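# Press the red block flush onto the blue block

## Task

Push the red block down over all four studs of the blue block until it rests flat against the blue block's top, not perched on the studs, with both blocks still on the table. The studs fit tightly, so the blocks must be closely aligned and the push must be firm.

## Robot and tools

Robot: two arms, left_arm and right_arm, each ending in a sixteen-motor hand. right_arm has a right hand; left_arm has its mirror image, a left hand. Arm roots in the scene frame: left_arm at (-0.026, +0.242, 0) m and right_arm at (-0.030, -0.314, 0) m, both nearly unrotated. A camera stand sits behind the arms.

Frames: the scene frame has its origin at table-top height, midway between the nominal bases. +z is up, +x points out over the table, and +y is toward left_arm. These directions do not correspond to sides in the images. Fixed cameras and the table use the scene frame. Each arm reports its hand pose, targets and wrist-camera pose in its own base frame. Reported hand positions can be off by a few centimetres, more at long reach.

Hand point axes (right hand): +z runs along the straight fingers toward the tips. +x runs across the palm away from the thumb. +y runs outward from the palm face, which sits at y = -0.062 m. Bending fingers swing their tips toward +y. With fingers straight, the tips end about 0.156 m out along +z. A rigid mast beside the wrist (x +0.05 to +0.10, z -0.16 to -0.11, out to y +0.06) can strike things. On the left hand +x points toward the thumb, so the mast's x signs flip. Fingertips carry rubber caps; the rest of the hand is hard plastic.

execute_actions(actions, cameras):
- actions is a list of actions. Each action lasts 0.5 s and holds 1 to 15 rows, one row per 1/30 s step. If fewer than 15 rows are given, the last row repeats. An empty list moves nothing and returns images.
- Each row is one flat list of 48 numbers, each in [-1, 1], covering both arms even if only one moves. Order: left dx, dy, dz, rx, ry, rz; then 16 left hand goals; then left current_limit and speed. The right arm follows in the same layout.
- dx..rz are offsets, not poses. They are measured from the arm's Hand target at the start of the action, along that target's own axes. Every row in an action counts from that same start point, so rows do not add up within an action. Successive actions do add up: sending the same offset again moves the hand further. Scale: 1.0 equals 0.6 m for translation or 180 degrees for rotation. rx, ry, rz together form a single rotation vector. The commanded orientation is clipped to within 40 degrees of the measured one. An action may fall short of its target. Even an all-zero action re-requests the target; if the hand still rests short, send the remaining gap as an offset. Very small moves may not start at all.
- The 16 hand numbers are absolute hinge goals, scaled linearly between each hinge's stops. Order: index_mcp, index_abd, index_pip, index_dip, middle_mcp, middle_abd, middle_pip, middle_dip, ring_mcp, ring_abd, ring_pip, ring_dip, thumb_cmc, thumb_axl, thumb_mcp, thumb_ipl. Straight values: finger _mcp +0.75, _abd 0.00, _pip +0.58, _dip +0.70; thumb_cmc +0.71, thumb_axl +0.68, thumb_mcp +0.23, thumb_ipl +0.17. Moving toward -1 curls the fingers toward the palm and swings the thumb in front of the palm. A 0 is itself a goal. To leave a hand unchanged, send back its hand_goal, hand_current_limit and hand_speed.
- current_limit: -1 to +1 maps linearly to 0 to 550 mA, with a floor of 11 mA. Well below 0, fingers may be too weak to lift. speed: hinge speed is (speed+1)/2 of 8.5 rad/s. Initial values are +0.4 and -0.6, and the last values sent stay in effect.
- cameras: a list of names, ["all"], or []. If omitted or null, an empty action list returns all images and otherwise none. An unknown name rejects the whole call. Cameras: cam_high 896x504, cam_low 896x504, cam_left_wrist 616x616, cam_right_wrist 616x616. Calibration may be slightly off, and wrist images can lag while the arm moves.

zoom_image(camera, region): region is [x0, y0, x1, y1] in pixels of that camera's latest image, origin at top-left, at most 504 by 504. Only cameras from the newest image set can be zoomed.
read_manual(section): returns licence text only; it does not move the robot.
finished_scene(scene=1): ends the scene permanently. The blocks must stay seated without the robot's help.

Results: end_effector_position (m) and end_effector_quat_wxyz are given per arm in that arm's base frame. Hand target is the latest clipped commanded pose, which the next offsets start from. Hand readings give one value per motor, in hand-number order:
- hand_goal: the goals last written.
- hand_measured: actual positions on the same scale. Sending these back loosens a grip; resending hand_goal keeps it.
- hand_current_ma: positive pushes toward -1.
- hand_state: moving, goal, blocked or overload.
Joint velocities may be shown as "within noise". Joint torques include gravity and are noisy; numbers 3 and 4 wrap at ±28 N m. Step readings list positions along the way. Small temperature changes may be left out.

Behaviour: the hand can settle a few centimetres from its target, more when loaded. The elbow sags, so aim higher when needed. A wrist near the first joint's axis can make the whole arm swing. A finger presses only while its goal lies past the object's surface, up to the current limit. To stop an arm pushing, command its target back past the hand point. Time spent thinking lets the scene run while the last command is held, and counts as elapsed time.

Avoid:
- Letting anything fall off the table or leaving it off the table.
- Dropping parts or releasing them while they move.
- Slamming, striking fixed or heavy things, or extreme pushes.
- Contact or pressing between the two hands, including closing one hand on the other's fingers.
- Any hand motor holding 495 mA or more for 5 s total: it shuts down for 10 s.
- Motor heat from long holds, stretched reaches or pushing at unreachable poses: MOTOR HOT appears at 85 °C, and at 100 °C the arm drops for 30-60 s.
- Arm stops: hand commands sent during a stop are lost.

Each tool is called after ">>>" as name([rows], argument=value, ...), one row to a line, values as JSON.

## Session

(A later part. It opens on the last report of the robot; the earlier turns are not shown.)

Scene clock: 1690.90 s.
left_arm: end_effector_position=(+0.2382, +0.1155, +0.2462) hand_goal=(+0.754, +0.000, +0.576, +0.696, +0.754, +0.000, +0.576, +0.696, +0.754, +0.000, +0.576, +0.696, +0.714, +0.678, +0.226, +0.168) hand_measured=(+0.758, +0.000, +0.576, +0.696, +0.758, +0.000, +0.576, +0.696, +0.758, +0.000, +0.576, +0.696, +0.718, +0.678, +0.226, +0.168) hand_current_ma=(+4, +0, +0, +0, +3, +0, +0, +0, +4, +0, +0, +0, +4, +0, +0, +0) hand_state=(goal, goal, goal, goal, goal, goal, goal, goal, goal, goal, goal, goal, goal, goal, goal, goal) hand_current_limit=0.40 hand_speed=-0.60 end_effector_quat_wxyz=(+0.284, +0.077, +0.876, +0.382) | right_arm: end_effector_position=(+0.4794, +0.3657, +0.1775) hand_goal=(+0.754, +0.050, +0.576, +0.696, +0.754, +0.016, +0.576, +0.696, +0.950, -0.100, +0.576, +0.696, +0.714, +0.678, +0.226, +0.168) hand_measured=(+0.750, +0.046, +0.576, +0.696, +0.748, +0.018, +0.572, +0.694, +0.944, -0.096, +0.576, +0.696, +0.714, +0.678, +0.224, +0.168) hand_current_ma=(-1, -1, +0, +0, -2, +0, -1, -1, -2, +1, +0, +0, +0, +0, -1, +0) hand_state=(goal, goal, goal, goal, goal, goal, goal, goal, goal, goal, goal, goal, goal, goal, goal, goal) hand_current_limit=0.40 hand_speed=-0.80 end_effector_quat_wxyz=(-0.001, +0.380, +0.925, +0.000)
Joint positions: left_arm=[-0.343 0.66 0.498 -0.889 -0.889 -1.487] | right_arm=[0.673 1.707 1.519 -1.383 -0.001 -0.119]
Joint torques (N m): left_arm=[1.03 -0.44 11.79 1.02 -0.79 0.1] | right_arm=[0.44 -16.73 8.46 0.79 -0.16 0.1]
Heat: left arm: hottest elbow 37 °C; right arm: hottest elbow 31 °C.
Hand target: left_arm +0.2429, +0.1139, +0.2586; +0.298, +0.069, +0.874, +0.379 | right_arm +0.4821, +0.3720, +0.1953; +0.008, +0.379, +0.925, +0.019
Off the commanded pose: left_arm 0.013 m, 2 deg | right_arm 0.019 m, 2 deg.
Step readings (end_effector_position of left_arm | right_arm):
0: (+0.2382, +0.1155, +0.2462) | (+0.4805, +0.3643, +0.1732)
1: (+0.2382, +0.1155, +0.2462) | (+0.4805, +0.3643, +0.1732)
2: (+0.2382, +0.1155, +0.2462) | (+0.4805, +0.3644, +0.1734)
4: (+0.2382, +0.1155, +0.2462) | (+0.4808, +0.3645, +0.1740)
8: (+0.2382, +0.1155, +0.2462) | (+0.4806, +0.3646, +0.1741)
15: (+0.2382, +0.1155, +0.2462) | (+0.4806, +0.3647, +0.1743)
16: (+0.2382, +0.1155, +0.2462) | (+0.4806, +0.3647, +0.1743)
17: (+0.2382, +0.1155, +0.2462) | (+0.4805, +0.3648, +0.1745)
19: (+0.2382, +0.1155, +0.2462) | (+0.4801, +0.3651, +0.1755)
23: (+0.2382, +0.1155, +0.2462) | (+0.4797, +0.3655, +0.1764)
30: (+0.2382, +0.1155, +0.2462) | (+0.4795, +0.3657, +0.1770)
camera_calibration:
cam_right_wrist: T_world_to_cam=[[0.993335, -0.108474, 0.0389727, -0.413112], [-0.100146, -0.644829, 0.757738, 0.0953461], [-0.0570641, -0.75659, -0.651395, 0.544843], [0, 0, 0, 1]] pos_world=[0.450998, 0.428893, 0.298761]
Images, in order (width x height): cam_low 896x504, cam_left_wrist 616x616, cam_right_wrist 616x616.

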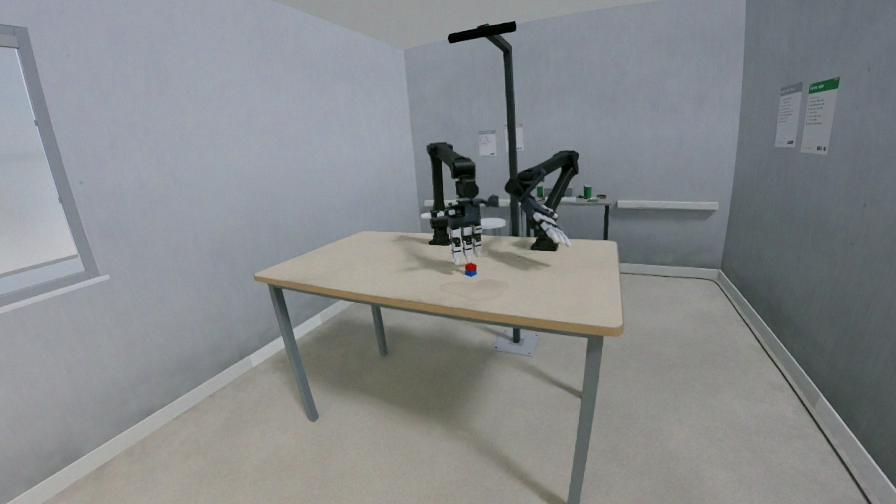

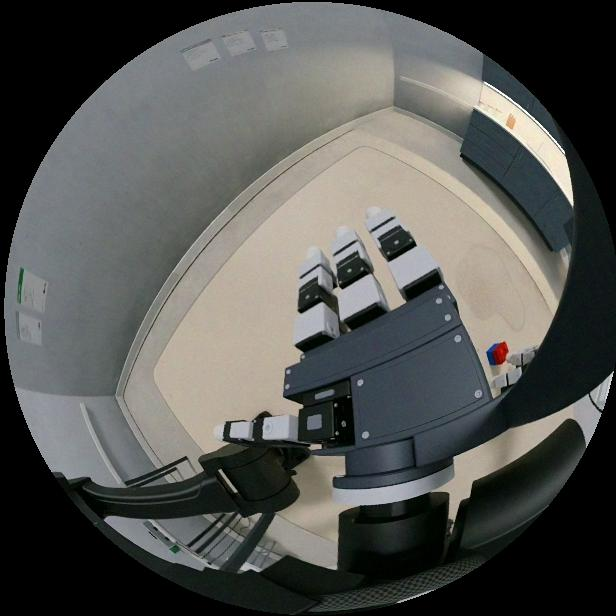

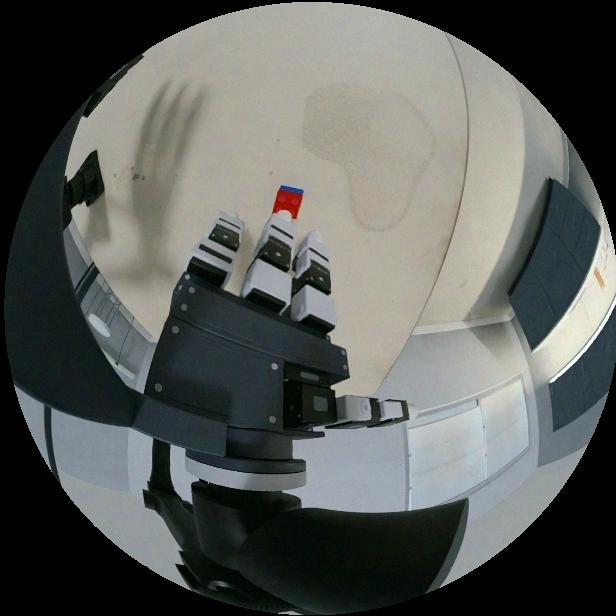

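>>> execute_actions([
  [[0,0,0,0,0,0,0.754,0,0.576,0.696,0.754,0,0.576,0.696,0.754,0,0.576,0.696,0.714,0.678,0.226,0.168,0.4,-0.6,0,-0.006,-0.045,0,0,0,0.754,0.05,0.576,0.696,0.754,0.015,0.576,0.696,0.95,-0.1,0.576,0.696,0.714,0.678,0.226,0.168,0.4,-0.8]],
], cameras=["cam_high","cam_low","cam_left_wrist","cam_right_wrist"])

>>> zoom_image(camera="cam_low", region=[460, 257, 482, 279])

>>> zoom_image(camera="cam_left_wrist", region=[482, 336, 512, 366])

>>> zoom_image(camera="cam_right_wrist", region=[250, 180, 310, 240])

>>> zoom_image(camera="cam_high", region=[410, 240, 440, 270])

Scene clock: 1719.47 s.
left_arm: end_effector_position=(+0.2382, +0.1155, +0.2462) hand_goal=(+0.754, +0.000, +0.576, +0.696, +0.754, +0.000, +0.576, +0.696, +0.754, +0.000, +0.576, +0.696, +0.714, +0.678, +0.226, +0.168) hand_measured=(+0.758, +0.000, +0.576, +0.696, +0.758, +0.000, +0.576, +0.696, +0.758, +0.000, +0.576, +0.696, +0.718, +0.678, +0.226, +0.168) hand_current_ma=(+4, +0, +0, +0, +3, +0, +0, +0, +4, +0, +0, +0, +4, +0, +0, +0) hand_state=(goal, goal, goal, goal, goal, goal, goal, goal, goal, goal, goal, goal, goal, goal, goal, goal) hand_current_limit=0.40 hand_speed=-0.60 end_effector_quat_wxyz=(+0.284, +0.077, +0.876, +0.382) | right_arm: end_effector_position=(+0.4695, +0.3578, +0.1919) hand_goal=(+0.754, +0.050, +0.576, +0.696, +0.754, +0.016, +0.576, +0.696, +0.950, -0.100, +0.576, +0.696, +0.714, +0.678, +0.226, +0.168) hand_measured=(+0.750, +0.046, +0.576, +0.696, +0.748, +0.018, +0.572, +0.694, +0.944, -0.096, +0.576, +0.696, +0.714, +0.678, +0.224, +0.168) hand_current_ma=(-1, -1, +0, +0, -2, +0, -1, -1, -2, +1, +0, +0, +0, +0, -1, +0) hand_state=(goal, goal, goal, goal, goal, goal, goal, goal, goal, goal, goal, goal, goal, goal, goal, goal) hand_current_limit=0.40 hand_speed=-0.80 end_effector_quat_wxyz=(-0.004, +0.380, +0.925, -0.005)
Joint positions: left_arm=[-0.343 0.66 0.498 -0.889 -0.889 -1.487] | right_arm=[0.673 1.676 1.519 -1.428 -0.001 -0.119]
Joint torques (N m): left_arm=[0.73 -0.67 11.81 0.92 -0.78 0.1] | right_arm=[0.32 -15.79 11.38 -0.05 -0.15 0.08]
Heat: left arm: hottest elbow 37 °C; right arm: hottest elbow 32 °C.
Hand target: left_arm +0.2429, +0.1139, +0.2586; +0.298, +0.069, +0.874, +0.379 | right_arm +0.4787, +0.3686, +0.2222; +0.008, +0.379, +0.925, +0.019
Off the commanded pose: left_arm 0.013 m, 2 deg | right_arm 0.033 m, 3 deg.
Step readings (end_effector_position of left_arm | right_arm):
0: (+0.2382, +0.1155, +0.2462) | (+0.4794, +0.3657, +0.1775)
1: (+0.2382, +0.1155, +0.2462) | (+0.4794, +0.3657, +0.1775)
2: (+0.2382, +0.1155, +0.2462) | (+0.4793, +0.3656, +0.1778)
4: (+0.2382, +0.1155, +0.2462) | (+0.4774, +0.3641, +0.1786)
8: (+0.2382, +0.1155, +0.2462) | (+0.4724, +0.3601, +0.1846)
15: (+0.2382, +0.1155, +0.2462) | (+0.4697, +0.3580, +0.1920)
camera_calibration:
cam_right_wrist: T_world_to_cam=[[0.993679, -0.108192, 0.0299522, -0.403251], [-0.0925757, -0.638809, 0.763775, 0.0714562], [-0.0635004, -0.76172, -0.644787, 0.551244], [0, 0, 0, 1]] pos_world=[0.442322, 0.421912, 0.312937]

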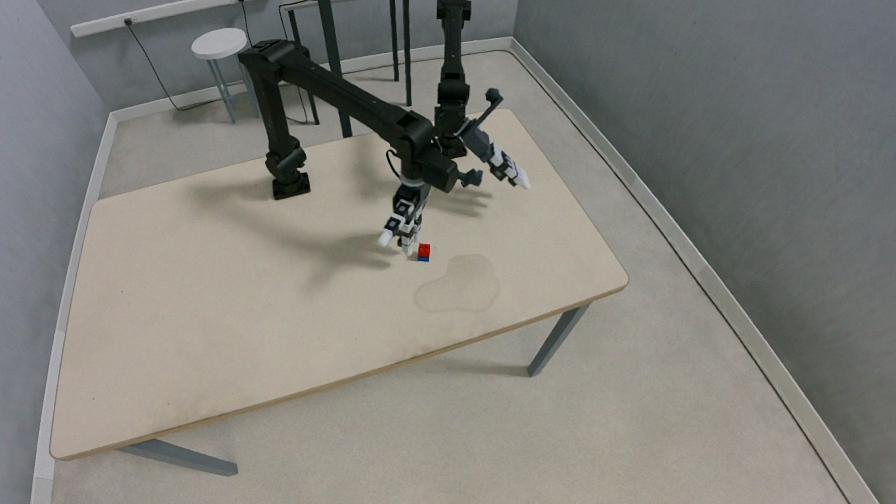

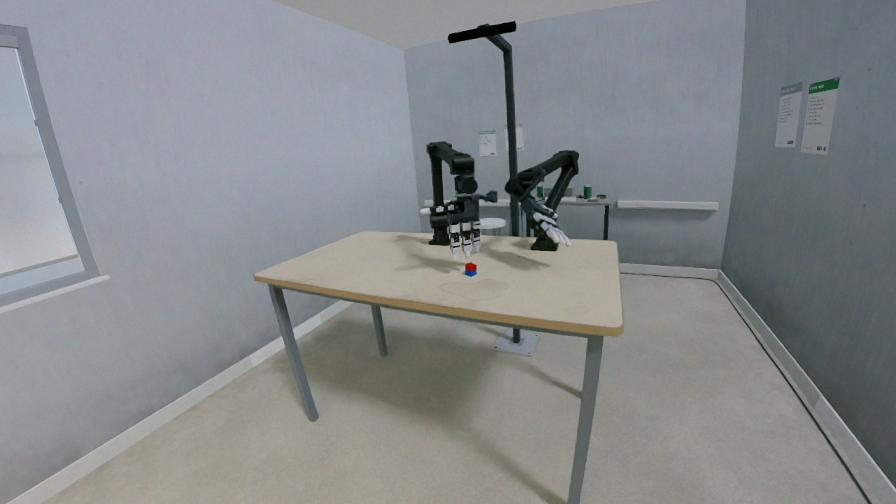

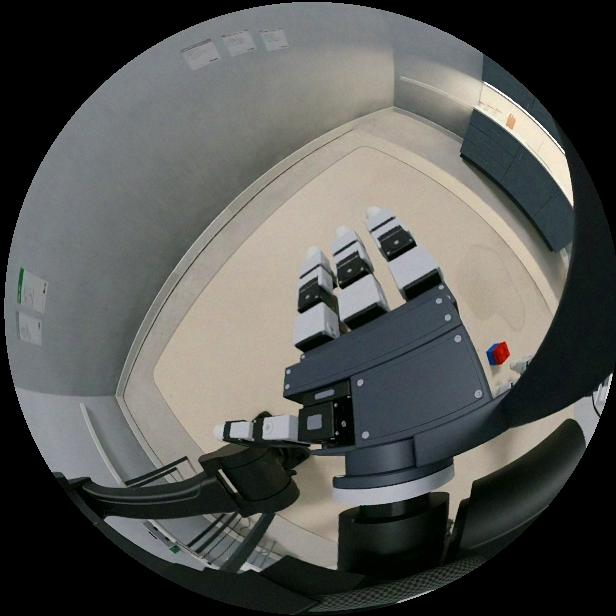

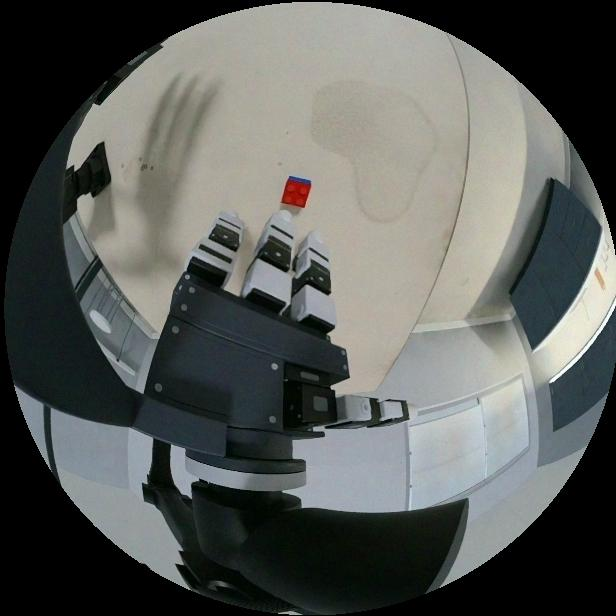

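Scaled by 22.909 from the camera's 896x504 image, which has a finer 1280x720 frame.

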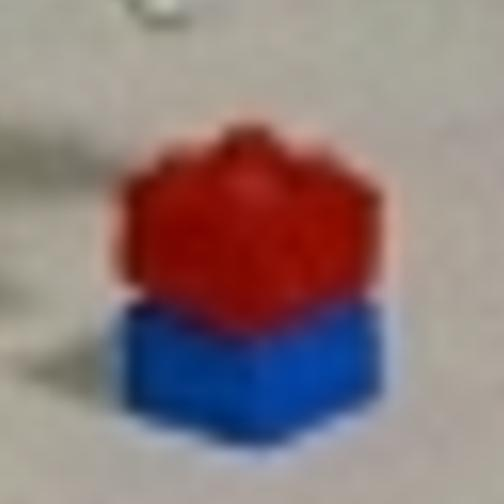

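Scaled by 16.800 from the camera's 616x616 image, which has a finer 880x880 frame.

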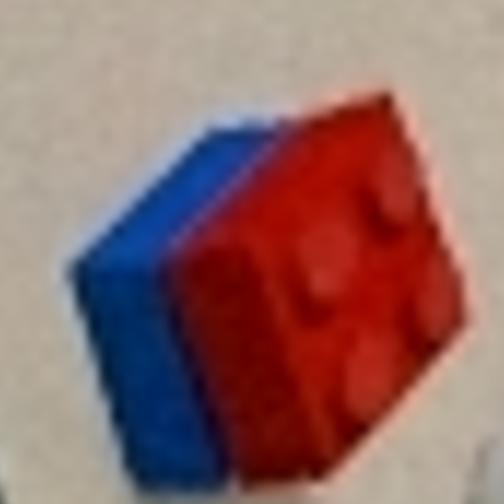

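Scaled by 8.400 from the camera's 616x616 image, which has a finer 880x880 frame.

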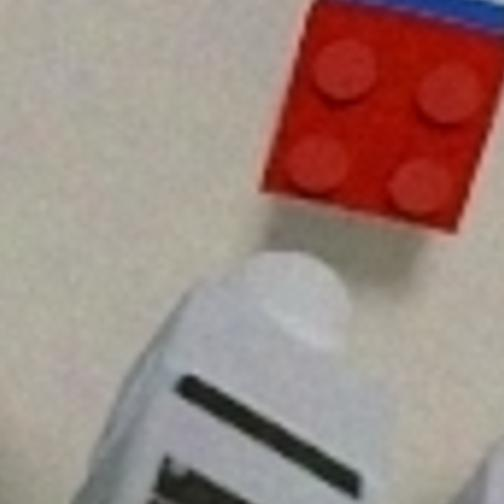

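Scaled by 16.800 from the camera's 896x504 image, which has a finer 1280x720 frame.

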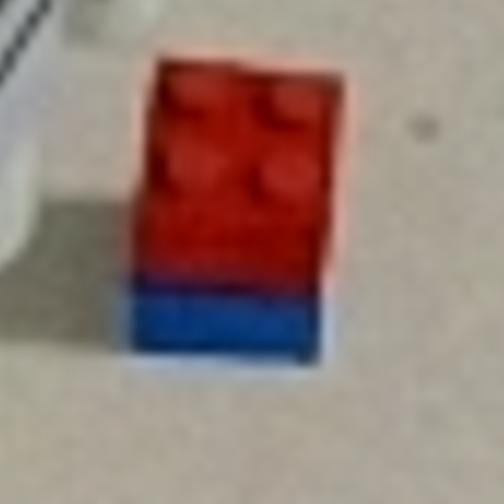

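>>> execute_actions([
  [[0,0,0,0,0,0,0.754,0,0.576,0.696,0.754,0,0.576,0.696,0.754,0,0.576,0.696,0.714,0.678,0.226,0.168,0.4,-0.6,-0.0185,0,0.02,0.006,0,0,0.754,0.05,0.576,0.696,0.754,0.015,0.576,0.696,0.95,-0.1,0.576,0.696,0.714,0.678,0.226,0.168,0.8,-0.8]],
  [[0,0,0,0,0,0,0.754,0,0.576,0.696,0.754,0,0.576,0.696,0.754,0,0.576,0.696,0.714,0.678,0.226,0.168,0.4,-0.6,0,0,0.042,0.0057,0,0,0.754,0.05,0.576,0.696,0.754,0.015,0.576,0.696,0.95,-0.1,0.576,0.696,0.714,0.678,0.226,0.168,0.8,-0.8]],
], cameras=["cam_low","cam_left_wrist","cam_right_wrist"])

>>> zoom_image(camera="cam_right_wrist", region=[250, 180, 310, 240])

Scene clock: 1752.40 s.
left_arm: end_effector_position=(+0.2382, +0.1155, +0.2462) hand_goal=(+0.754, +0.000, +0.576, +0.696, +0.754, +0.000, +0.576, +0.696, +0.754, +0.000, +0.576, +0.696, +0.714, +0.678, +0.226, +0.168) hand_measured=(+0.758, +0.000, +0.576, +0.696, +0.758, +0.000, +0.576, +0.696, +0.758, +0.000, +0.576, +0.696, +0.718, +0.678, +0.226, +0.168) hand_current_ma=(+4, +0, +0, +0, +3, +0, +0, +0, +4, +0, +0, +0, +4, +0, +0, +0) hand_state=(goal, goal, goal, goal, goal, goal, goal, goal, goal, goal, goal, goal, goal, goal, goal, goal) hand_current_limit=0.40 hand_speed=-0.60 end_effector_quat_wxyz=(+0.284, +0.077, +0.876, +0.382) | right_arm: end_effector_position=(+0.4755, +0.3589, +0.1863) hand_goal=(+0.754, +0.050, +0.576, +0.696, +0.754, +0.016, +0.576, +0.696, +0.950, -0.100, +0.576, +0.696, +0.714, +0.678, +0.226, +0.168) hand_measured=(+0.750, +0.046, +0.576, +0.696, +0.750, +0.018, +0.572, +0.694, +0.944, -0.096, +0.576, +0.696, +0.714, +0.678, +0.224, +0.168) hand_current_ma=(-1, -1, +0, +0, -2, +0, -1, -1, -2, +1, +0, +0, +0, +0, -1, +0) hand_state=(goal, goal, goal, goal, goal, goal, goal, goal, goal, goal, goal, goal, goal, goal, goal, goal) hand_current_limit=0.80 hand_speed=-0.80 end_effector_quat_wxyz=(-0.002, +0.379, +0.926, -0.003)
Joint positions: left_arm=[-0.343 0.66 0.498 -0.889 -0.889 -1.487] | right_arm=[0.667 1.688 1.519 -1.409 -0.001 -0.128]
Joint torques (N m): left_arm=[1.03 -0.67 11.75 0.96 -0.8 0.09] | right_arm=[-0.73 -13.57 9.05 0.84 0.02 -0.02]
Heat: left arm: hottest elbow 37 °C; right arm: hottest elbow 35 °C.
Hand target: left_arm +0.2429, +0.1139, +0.2586; +0.298, +0.069, +0.874, +0.379 | right_arm +0.4873, +0.3617, +0.1850; +0.001, +0.379, +0.925, +0.002
Off the commanded pose: left_arm 0.013 m, 2 deg | right_arm 0.012 m, 1 deg.
Step readings (end_effector_position of left_arm | right_arm):
0: (+0.2382, +0.1155, +0.2462) | (+0.4695, +0.3578, +0.1919)
1: (+0.2382, +0.1155, +0.2462) | (+0.4695, +0.3578, +0.1919)
2: (+0.2382, +0.1155, +0.2462) | (+0.4695, +0.3578, +0.1919)
4: (+0.2382, +0.1155, +0.2462) | (+0.4695, +0.3579, +0.1919)
8: (+0.2382, +0.1155, +0.2462) | (+0.4697, +0.3576, +0.1919)
15: (+0.2382, +0.1155, +0.2462) | (+0.4713, +0.3556, +0.1919)
16: (+0.2382, +0.1155, +0.2462) | (+0.4713, +0.3556, +0.1919)
17: (+0.2382, +0.1155, +0.2462) | (+0.4713, +0.3556, +0.1919)
19: (+0.2382, +0.1155, +0.2462) | (+0.4718, +0.3560, +0.1919)
23: (+0.2382, +0.1155, +0.2462) | (+0.4741, +0.3579, +0.1909)
30: (+0.2382, +0.1155, +0.2462) | (+0.4755, +0.3589, +0.1863)
camera_calibration:
cam_right_wrist: T_world_to_cam=[[0.993853, -0.105272, 0.0342699, -0.410811], [-0.0942449, -0.642069, 0.760832, 0.0795355], [-0.0580907, -0.759385, -0.648044, 0.546079], [0, 0, 0, 1]] pos_world=[0.447503, 0.422505, 0.307448]
Images, in order (width x height): cam_low 896x504, cam_left_wrist 616x616, cam_right_wrist 616x616.

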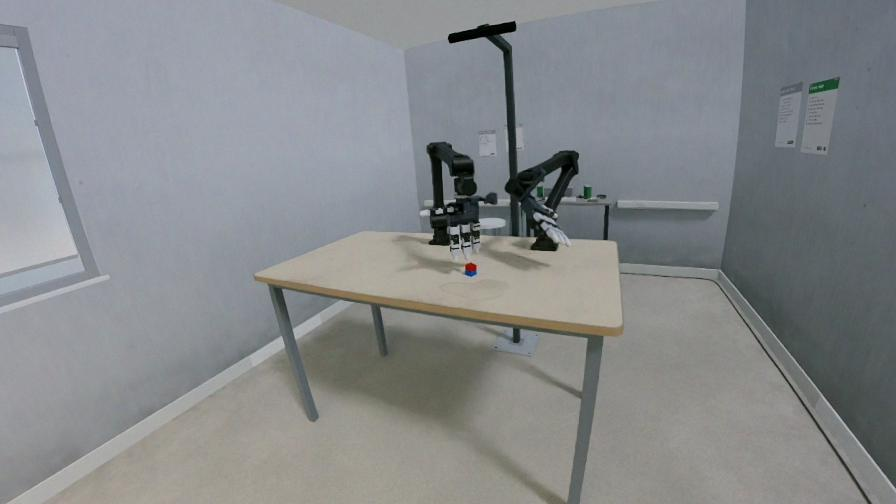

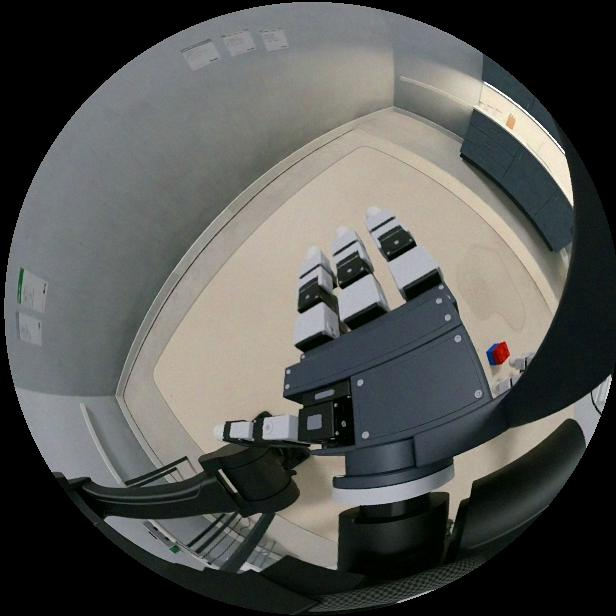

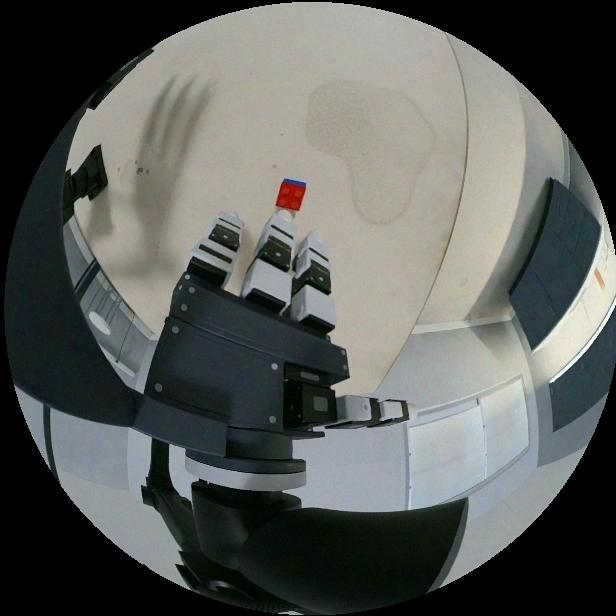

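Scaled by 8.400 from the camera's 616x616 image, which has a finer 880x880 frame.

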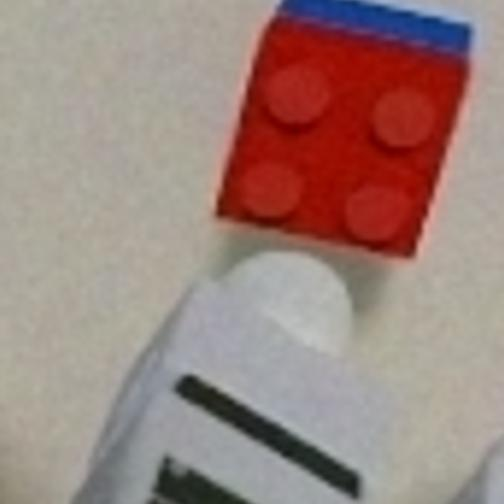

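>>> execute_actions([
  [[0,0,0,0,0,0,0.754,0,0.576,0.696,0.754,0,0.576,0.696,0.754,0,0.576,0.696,0.714,0.678,0.226,0.168,0.4,-0.6,0,0.014,-0.004,0,0,0,0.754,0.05,0.576,0.696,0.754,0.015,0.576,0.696,0.95,-0.1,0.576,0.696,0.714,0.678,0.226,0.168,0.8,-0.8]],
])

Scene clock: 1760.53 s.
left_arm: end_effector_position=(+0.2382, +0.1155, +0.2462) hand_goal=(+0.754, +0.000, +0.576, +0.696, +0.754, +0.000, +0.576, +0.696, +0.754, +0.000, +0.576, +0.696, +0.714, +0.678, +0.226, +0.168) hand_measured=(+0.758, +0.000, +0.576, +0.696, +0.758, +0.000, +0.576, +0.696, +0.758, +0.000, +0.576, +0.696, +0.718, +0.678, +0.226, +0.168) hand_current_ma=(+4, +0, +0, +0, +3, +0, +0, +0, +4, +0, +0, +0, +4, +0, +0, +0) hand_state=(goal, goal, goal, goal, goal, goal, goal, goal, goal, goal, goal, goal, goal, goal, goal, goal) hand_current_limit=0.40 hand_speed=-0.60 end_effector_quat_wxyz=(+0.284, +0.077, +0.876, +0.382) | right_arm: end_effector_position=(+0.4763, +0.3596, +0.1742) hand_goal=(+0.754, +0.050, +0.576, +0.696, +0.754, +0.016, +0.576, +0.696, +0.950, -0.100, +0.576, +0.696, +0.714, +0.678, +0.226, +0.168) hand_measured=(+0.750, +0.046, +0.576, +0.696, +0.750, +0.018, +0.572, +0.694, +0.944, -0.096, +0.576, +0.696, +0.714, +0.678, +0.224, +0.168) hand_current_ma=(-1, -1, +0, +0, -2, +0, -1, -1, -2, +1, +0, +0, +0, +0, -1, +0) hand_state=(goal, goal, goal, goal, goal, goal, goal, goal, goal, goal, goal, goal, goal, goal, goal, goal) hand_current_limit=0.80 hand_speed=-0.80 end_effector_quat_wxyz=(-0.007, +0.378, +0.925, -0.012)
Joint positions: left_arm=[-0.343 0.66 0.498 -0.889 -0.889 -1.487] | right_arm=[0.667 1.709 1.519 -1.409 -0.001 -0.128]
Joint torques (N m): left_arm=[1.08 -0.56 11.73 1.09 -0.79 0.08] | right_arm=[-0.56 -14.1 11.25 0.27 0.02 0.01]
Heat: left arm: hottest elbow 37 °C; right arm: hottest elbow 34 °C.
Hand target: left_arm +0.2429, +0.1139, +0.2586; +0.298, +0.069, +0.874, +0.379 | right_arm +0.4932, +0.3677, +0.1873; +0.001, +0.379, +0.925, +0.002
Off the commanded pose: left_arm 0.013 m, 2 deg | right_arm 0.023 m, 2 deg.
Step readings (end_effector_position of left_arm | right_arm):
0: (+0.2382, +0.1155, +0.2462) | (+0.4755, +0.3589, +0.1863)
1: (+0.2382, +0.1155, +0.2462) | (+0.4755, +0.3589, +0.1863)
2: (+0.2382, +0.1155, +0.2462) | (+0.4755, +0.3590, +0.1861)
4: (+0.2382, +0.1155, +0.2462) | (+0.4756, +0.3590, +0.1850)
8: (+0.2382, +0.1155, +0.2462) | (+0.4760, +0.3593, +0.1795)
15: (+0.2382, +0.1155, +0.2462) | (+0.4763, +0.3596, +0.1742)

>>> execute_actions([
  [[0,0,0,0,0,0,0.754,0,0.576,0.696,0.754,0,0.576,0.696,0.754,0,0.576,0.696,0.714,0.678,0.226,0.168,0.4,-0.6,0,0,-0.035,0,0,0,0.754,0.05,0.576,0.696,0.754,0.015,0.576,0.696,0.95,-0.1,0.576,0.696,0.714,0.678,0.226,0.168,0.8,-0.8]],
], cameras=["cam_low","cam_left_wrist","cam_right_wrist"])

>>> zoom_image(camera="cam_right_wrist", region=[250, 180, 310, 240])

Scene clock: 1767.70 s.
left_arm: end_effector_position=(+0.2382, +0.1155, +0.2462) hand_goal=(+0.754, +0.000, +0.576, +0.696, +0.754, +0.000, +0.576, +0.696, +0.754, +0.000, +0.576, +0.696, +0.714, +0.678, +0.226, +0.168) hand_measured=(+0.758, +0.000, +0.576, +0.696, +0.758, +0.000, +0.576, +0.696, +0.758, +0.000, +0.576, +0.696, +0.718, +0.678, +0.226, +0.168) hand_current_ma=(+4, +0, +0, +0, +3, +0, +0, +0, +4, +0, +0, +0, +4, +0, +0, +0) hand_state=(goal, goal, goal, goal, goal, goal, goal, goal, goal, goal, goal, goal, goal, goal, goal, goal) hand_current_limit=0.40 hand_speed=-0.60 end_effector_quat_wxyz=(+0.284, +0.077, +0.876, +0.382) | right_arm: end_effector_position=(+0.4784, +0.3612, +0.1906) hand_goal=(+0.754, +0.050, +0.576, +0.696, +0.754, +0.016, +0.576, +0.696, +0.950, -0.100, +0.576, +0.696, +0.714, +0.678, +0.226, +0.168) hand_measured=(+0.750, +0.046, +0.576, +0.696, +0.750, +0.018, +0.572, +0.694, +0.944, -0.096, +0.576, +0.696, +0.714, +0.678, +0.224, +0.168) hand_current_ma=(-1, -1, +0, +0, -2, +0, -1, -1, -2, +1, +0, +0, +0, +0, -1, +0) hand_state=(goal, goal, goal, goal, goal, goal, goal, goal, goal, goal, goal, goal, goal, goal, goal, goal) hand_current_limit=0.80 hand_speed=-0.80 end_effector_quat_wxyz=(-0.007, +0.378, +0.925, -0.012)
Joint positions: left_arm=[-0.343 0.66 0.498 -0.889 -0.889 -1.487] | right_arm=[0.667 1.709 1.563 -1.453 -0.001 -0.128]
Joint torques (N m): left_arm=[0.91 -0.32 11.71 0.85 -0.79 0.07] | right_arm=[-0.56 -14.68 11.43 -0.12 0.02 0.01]
Heat: left arm: hottest elbow 37 °C; right arm: hottest elbow 35 °C.
Hand target: left_arm +0.2429, +0.1139, +0.2586; +0.298, +0.069, +0.874, +0.379 | right_arm +0.4931, +0.3676, +0.2083; +0.001, +0.379, +0.925, +0.002
Off the commanded pose: left_arm 0.013 m, 2 deg | right_arm 0.024 m, 2 deg.
Step readings (end_effector_position of left_arm | right_arm):
0: (+0.2382, +0.1155, +0.2462) | (+0.4763, +0.3596, +0.1742)
1: (+0.2382, +0.1155, +0.2462) | (+0.4763, +0.3596, +0.1742)
2: (+0.2382, +0.1155, +0.2462) | (+0.4763, +0.3595, +0.1747)
4: (+0.2382, +0.1155, +0.2462) | (+0.4758, +0.3591, +0.1771)
8: (+0.2382, +0.1155, +0.2462) | (+0.4779, +0.3608, +0.1864)
15: (+0.2382, +0.1155, +0.2462) | (+0.4787, +0.3615, +0.1907)
camera_calibration:
cam_right_wrist: T_world_to_cam=[[0.9943, -0.104915, 0.0189934, -0.411038], [-0.0814063, -0.631975, 0.770701, 0.0663261], [-0.0688551, -0.767854, -0.636914, 0.556933], [0, 0, 0, 1]] pos_world=[0.452442, 0.426435, 0.311407]
Images, in order (width x height): cam_low 896x504, cam_left_wrist 616x616, cam_right_wrist 616x616.

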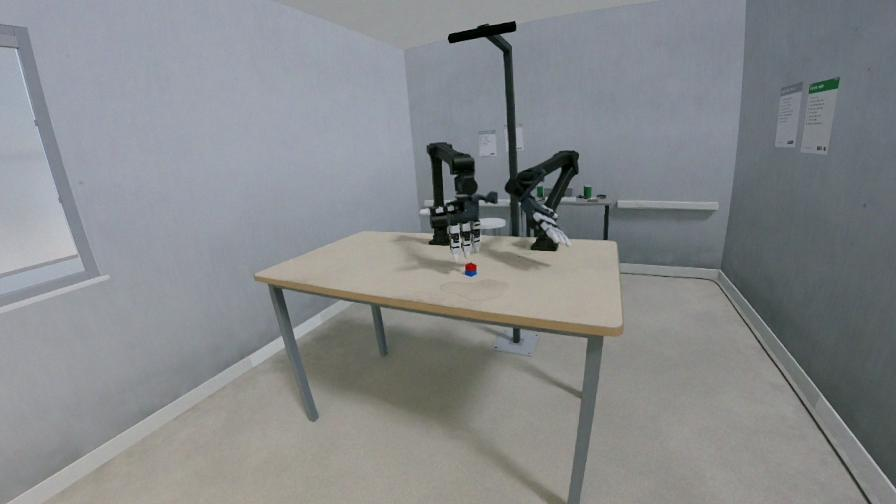

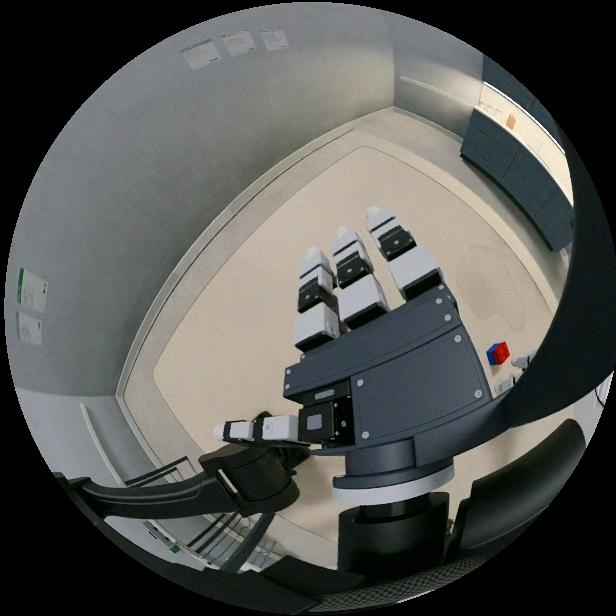

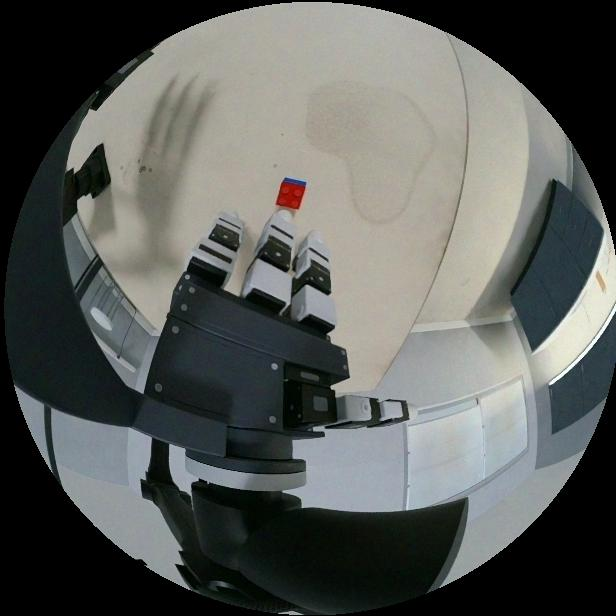

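Scaled by 8.400 from the camera's 616x616 image, which has a finer 880x880 frame.

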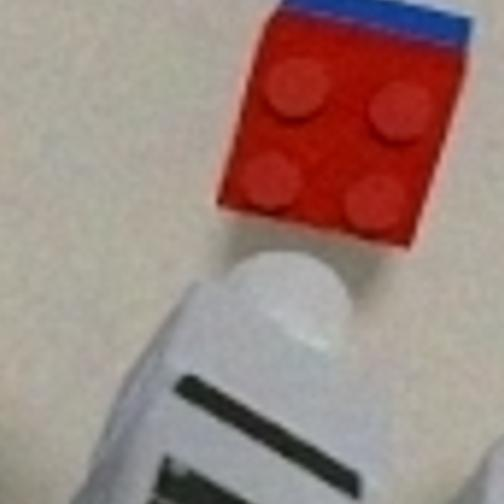

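>>> execute_actions([
  [[0,0,0,0,0,0,0.754,0,0.576,0.696,0.754,0,0.576,0.696,0.754,0,0.576,0.696,0.714,0.678,0.226,0.168,0.4,-0.6,0,-0.015,0.042,0,0,0,0.754,0.05,0.576,0.696,0.754,0.015,0.576,0.696,0.95,-0.1,0.576,0.696,0.714,0.678,0.226,0.168,0.8,-0.8]],
], cameras=["cam_low","cam_left_wrist","cam_right_wrist"])

>>> zoom_image(camera="cam_right_wrist", region=[250, 180, 310, 240])

Scene clock: 1773.93 s.
left_arm: end_effector_position=(+0.2382, +0.1155, +0.2462) hand_goal=(+0.754, +0.000, +0.576, +0.696, +0.754, +0.000, +0.576, +0.696, +0.754, +0.000, +0.576, +0.696, +0.714, +0.678, +0.226, +0.168) hand_measured=(+0.758, +0.000, +0.576, +0.696, +0.758, +0.000, +0.576, +0.696, +0.758, +0.000, +0.576, +0.696, +0.718, +0.678, +0.226, +0.168) hand_current_ma=(+4, +0, +0, +0, +3, +0, +0, +0, +4, +0, +0, +0, +4, +0, +0, +0) hand_state=(goal, goal, goal, goal, goal, goal, goal, goal, goal, goal, goal, goal, goal, goal, goal, goal) hand_current_limit=0.40 hand_speed=-0.60 end_effector_quat_wxyz=(+0.284, +0.077, +0.876, +0.382) | right_arm: end_effector_position=(+0.4841, +0.3657, +0.1876) hand_goal=(+0.754, +0.050, +0.576, +0.696, +0.754, +0.016, +0.576, +0.696, +0.950, -0.100, +0.576, +0.696, +0.714, +0.678, +0.226, +0.168) hand_measured=(+0.750, +0.046, +0.576, +0.696, +0.750, +0.018, +0.572, +0.694, +0.944, -0.096, +0.576, +0.696, +0.714, +0.678, +0.224, +0.168) hand_current_ma=(-1, -1, +0, +0, -1, +0, -1, -1, -2, +1, +0, +0, +0, +0, -1, +0) hand_state=(goal, goal, goal, goal, goal, goal, goal, goal, goal, goal, goal, goal, goal, goal, goal, goal) hand_current_limit=0.80 hand_speed=-0.80 end_effector_quat_wxyz=(+0.001, +0.379, +0.926, +0.002)
Joint positions: left_arm=[-0.343 0.66 0.498 -0.889 -0.889 -1.487] | right_arm=[0.667 1.709 1.548 -1.405 -0.001 -0.128]
Joint torques (N m): left_arm=[0.97 -0.67 11.82 1.03 -0.79 0.08] | right_arm=[-0.73 -15.56 6.69 0.85 0.01 -0.02]
Heat: left arm: hottest elbow 37 °C; right arm: hottest elbow 35 °C.
Hand target: left_arm +0.2429, +0.1139, +0.2586; +0.298, +0.069, +0.874, +0.379 | right_arm +0.4869, +0.3612, +0.1830; +0.001, +0.379, +0.925, +0.002
Off the commanded pose: left_arm 0.013 m, 2 deg | right_arm 0.007 m, 0 deg.
Step readings (end_effector_position of left_arm | right_arm):
0: (+0.2382, +0.1155, +0.2462) | (+0.4784, +0.3612, +0.1906)
1: (+0.2382, +0.1155, +0.2462) | (+0.4784, +0.3612, +0.1906)
2: (+0.2382, +0.1155, +0.2462) | (+0.4786, +0.3614, +0.1906)
4: (+0.2382, +0.1155, +0.2462) | (+0.4806, +0.3630, +0.1915)
8: (+0.2382, +0.1155, +0.2462) | (+0.4852, +0.3665, +0.1924)
15: (+0.2382, +0.1155, +0.2462) | (+0.4838, +0.3654, +0.1874)
camera_calibration:
cam_right_wrist: T_world_to_cam=[[0.993502, -0.105591, 0.0424817, -0.420006], [-0.101109, -0.647415, 0.755401, 0.0900264], [-0.0522603, -0.754787, -0.653885, 0.549231], [0, 0, 0, 1]] pos_world=[0.455082, 0.428488, 0.30897]
Images, in order (width x height): cam_low 896x504, cam_left_wrist 616x616, cam_right_wrist 616x616.

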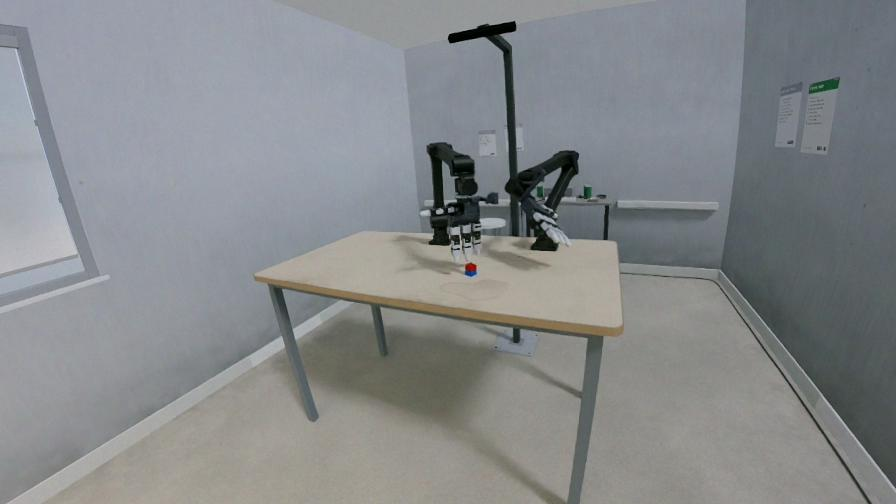

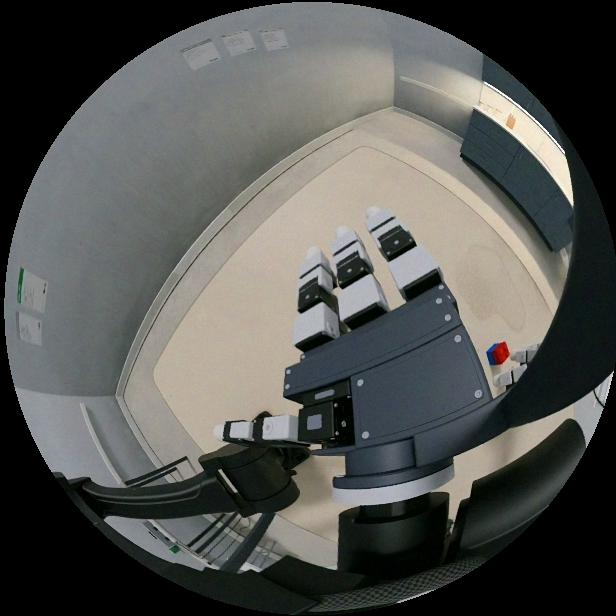

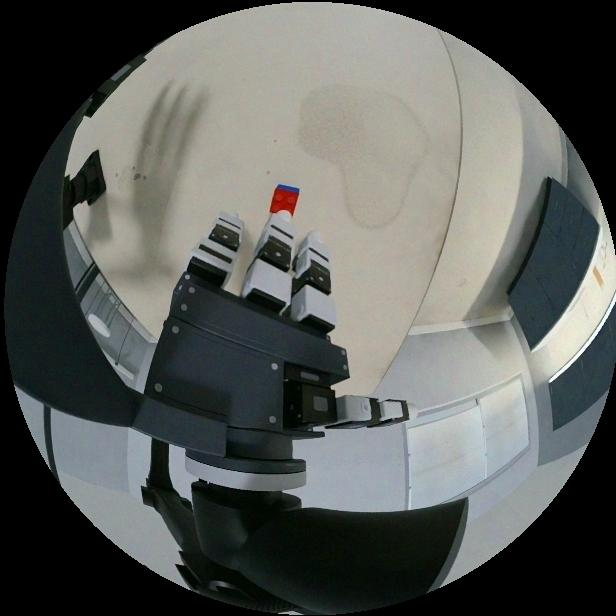

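Scaled by 8.400 from the camera's 616x616 image, which has a finer 880x880 frame.

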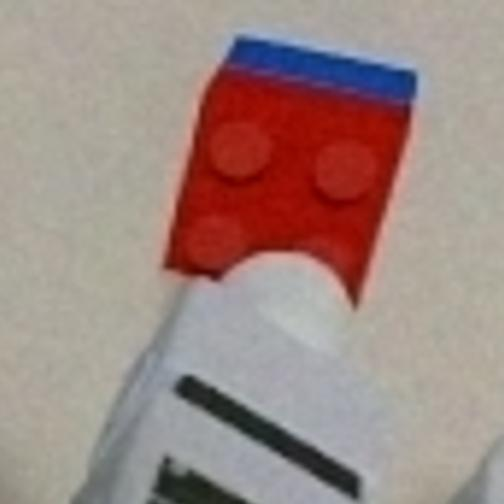

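>>> execute_actions([
  [[0,0,0,0,0,0,0.754,0,0.576,0.696,0.754,0,0.576,0.696,0.754,0,0.576,0.696,0.714,0.678,0.226,0.168,0.4,-0.6,-0.004,-0.002,0.012,0,0,0,0.754,0.05,0.576,0.696,0.754,0.015,0.576,0.696,0.95,-0.1,0.576,0.696,0.714,0.678,0.226,0.168,0.8,-0.8]],
  [[0,0,0,0,0,0,0.754,0,0.576,0.696,0.754,0,0.576,0.696,0.754,0,0.576,0.696,0.714,0.678,0.226,0.168,0.4,-0.6,0,0,0.015,0.001,0,0,0.754,0.05,0.576,0.696,0.754,0.015,0.576,0.696,0.95,-0.1,0.576,0.696,0.714,0.678,0.226,0.168,0.8,-0.8]],
], cameras=["cam_low","cam_left_wrist","cam_right_wrist"])

>>> zoom_image(camera="cam_low", region=[460, 257, 482, 279])

>>> zoom_image(camera="cam_left_wrist", region=[482, 336, 512, 366])

>>> zoom_image(camera="cam_right_wrist", region=[250, 180, 310, 240])

Scene clock: 1789.97 s.
left_arm: end_effector_position=(+0.2382, +0.1155, +0.2462) hand_goal=(+0.754, +0.000, +0.576, +0.696, +0.754, +0.000, +0.576, +0.696, +0.754, +0.000, +0.576, +0.696, +0.714, +0.678, +0.226, +0.168) hand_measured=(+0.758, +0.000, +0.576, +0.696, +0.758, +0.000, +0.576, +0.696, +0.758, +0.000, +0.576, +0.696, +0.718, +0.678, +0.226, +0.168) hand_current_ma=(+4, +0, +0, +0, +3, +0, +0, +0, +4, +0, +0, +0, +4, +0, +0, +0) hand_state=(goal, goal, goal, goal, goal, goal, goal, goal, goal, goal, goal, goal, goal, goal, goal, goal) hand_current_limit=0.40 hand_speed=-0.60 end_effector_quat_wxyz=(+0.284, +0.077, +0.876, +0.382) | right_arm: end_effector_position=(+0.4855, +0.3643, +0.1780) hand_goal=(+0.754, +0.050, +0.576, +0.696, +0.754, +0.016, +0.576, +0.696, +0.950, -0.100, +0.576, +0.696, +0.714, +0.678, +0.226, +0.168) hand_measured=(+0.750, +0.046, +0.576, +0.696, +0.754, +0.018, +0.576, +0.694, +0.944, -0.096, +0.576, +0.696, +0.714, +0.678, +0.224, +0.168) hand_current_ma=(-1, -1, +0, +0, +0, +0, +0, +0, -2, +1, +0, +0, +0, +0, -1, +0) hand_state=(goal, goal, goal, goal, goal, goal, goal, goal, goal, goal, goal, goal, goal, goal, goal, goal) hand_current_limit=0.80 hand_speed=-0.80 end_effector_quat_wxyz=(+0.003, +0.378, +0.926, +0.006)
Joint positions: left_arm=[-0.343 0.66 0.498 -0.889 -0.889 -1.487] | right_arm=[0.663 1.709 1.52 -1.369 -0.001 -0.132]
Joint torques (N m): left_arm=[0.56 -0.62 11.81 0.96 -0.79 0.13] | right_arm=[-0.85 -14.97 6.35 0.95 0.02 -0.02]
Heat: left arm: hottest elbow 37 °C; right arm: hottest elbow 34 °C.
Hand target: left_arm +0.2429, +0.1139, +0.2586; +0.298, +0.069, +0.874, +0.379 | right_arm +0.4879, +0.3587, +0.1669; +0.001, +0.379, +0.925, +0.000
Off the commanded pose: left_arm 0.013 m, 2 deg | right_arm 0.013 m, 1 deg.
Step readings (end_effector_position of left_arm | right_arm):
0: (+0.2382, +0.1155, +0.2462) | (+0.4841, +0.3657, +0.1876)
1: (+0.2382, +0.1155, +0.2462) | (+0.4841, +0.3657, +0.1876)
2: (+0.2382, +0.1155, +0.2462) | (+0.4845, +0.3657, +0.1874)
4: (+0.2382, +0.1155, +0.2462) | (+0.4847, +0.3660, +0.1860)
8: (+0.2382, +0.1155, +0.2462) | (+0.4838, +0.3644, +0.1817)
15: (+0.2382, +0.1155, +0.2462) | (+0.4846, +0.3636, +0.1810)
16: (+0.2382, +0.1155, +0.2462) | (+0.4847, +0.3637, +0.1811)
17: (+0.2382, +0.1155, +0.2462) | (+0.4848, +0.3639, +0.1809)
19: (+0.2382, +0.1155, +0.2462) | (+0.4853, +0.3642, +0.1800)
23: (+0.2382, +0.1155, +0.2462) | (+0.4851, +0.3640, +0.1778)
30: (+0.2382, +0.1155, +0.2462) | (+0.4854, +0.3642, +0.1779)
camera_calibration:
cam_right_wrist: T_world_to_cam=[[0.993292, -0.104973, 0.0484908, -0.422262], [-0.105498, -0.65102, 0.751694, 0.100586], [-0.0473393, -0.751767, -0.657727, 0.539157], [0, 0, 0, 1]] pos_world=[0.455565, 0.426477, 0.299484]
Images, in order (width x height): cam_low 896x504, cam_left_wrist 616x616, cam_right_wrist 616x616.

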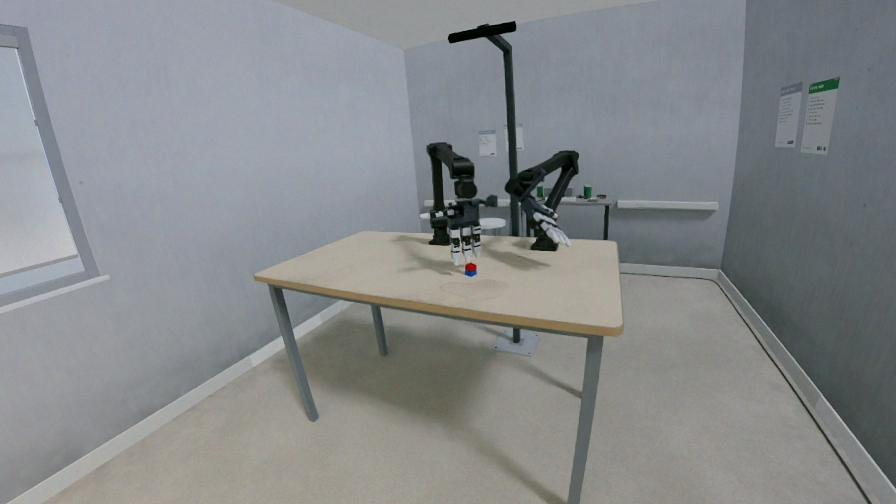

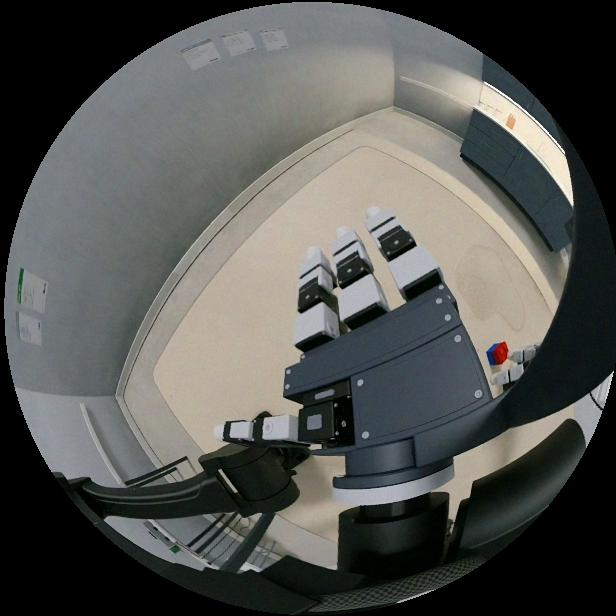

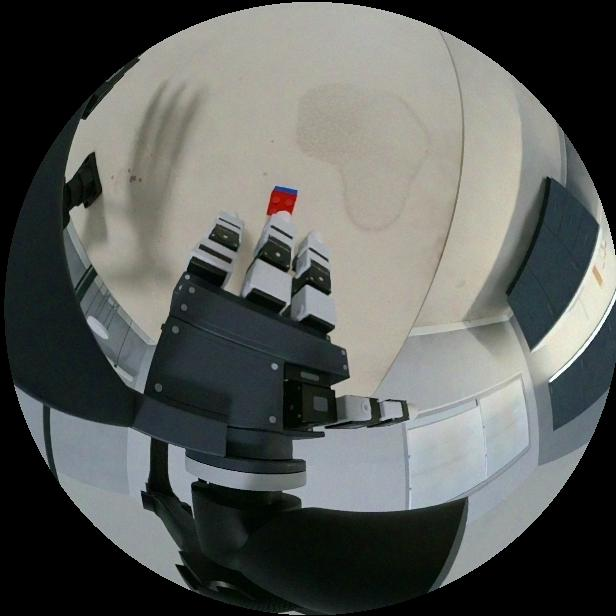

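Scaled by 22.909 from the camera's 896x504 image, which has a finer 1280x720 frame.

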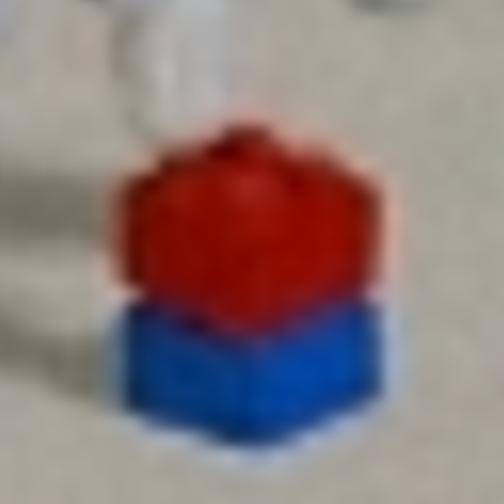

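Scaled by 16.800 from the camera's 616x616 image, which has a finer 880x880 frame.

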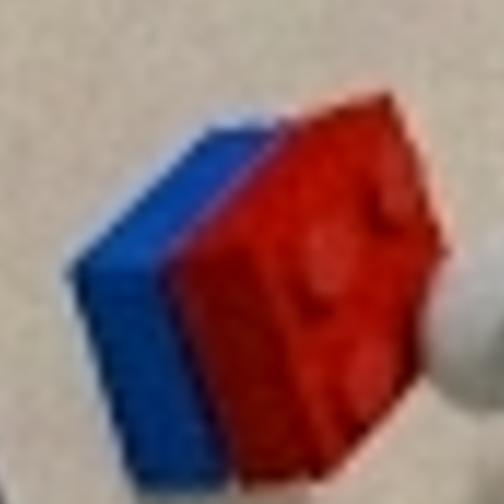

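Scaled by 8.400 from the camera's 616x616 image, which has a finer 880x880 frame.

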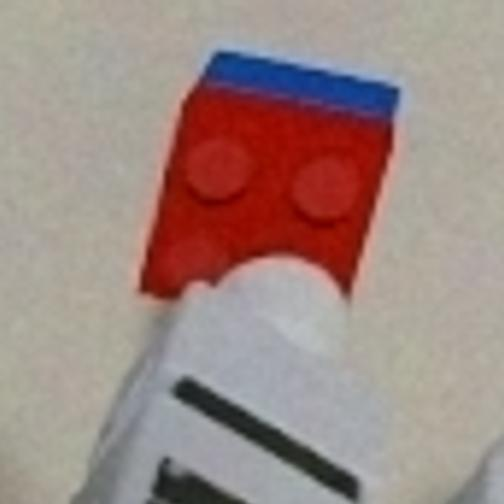

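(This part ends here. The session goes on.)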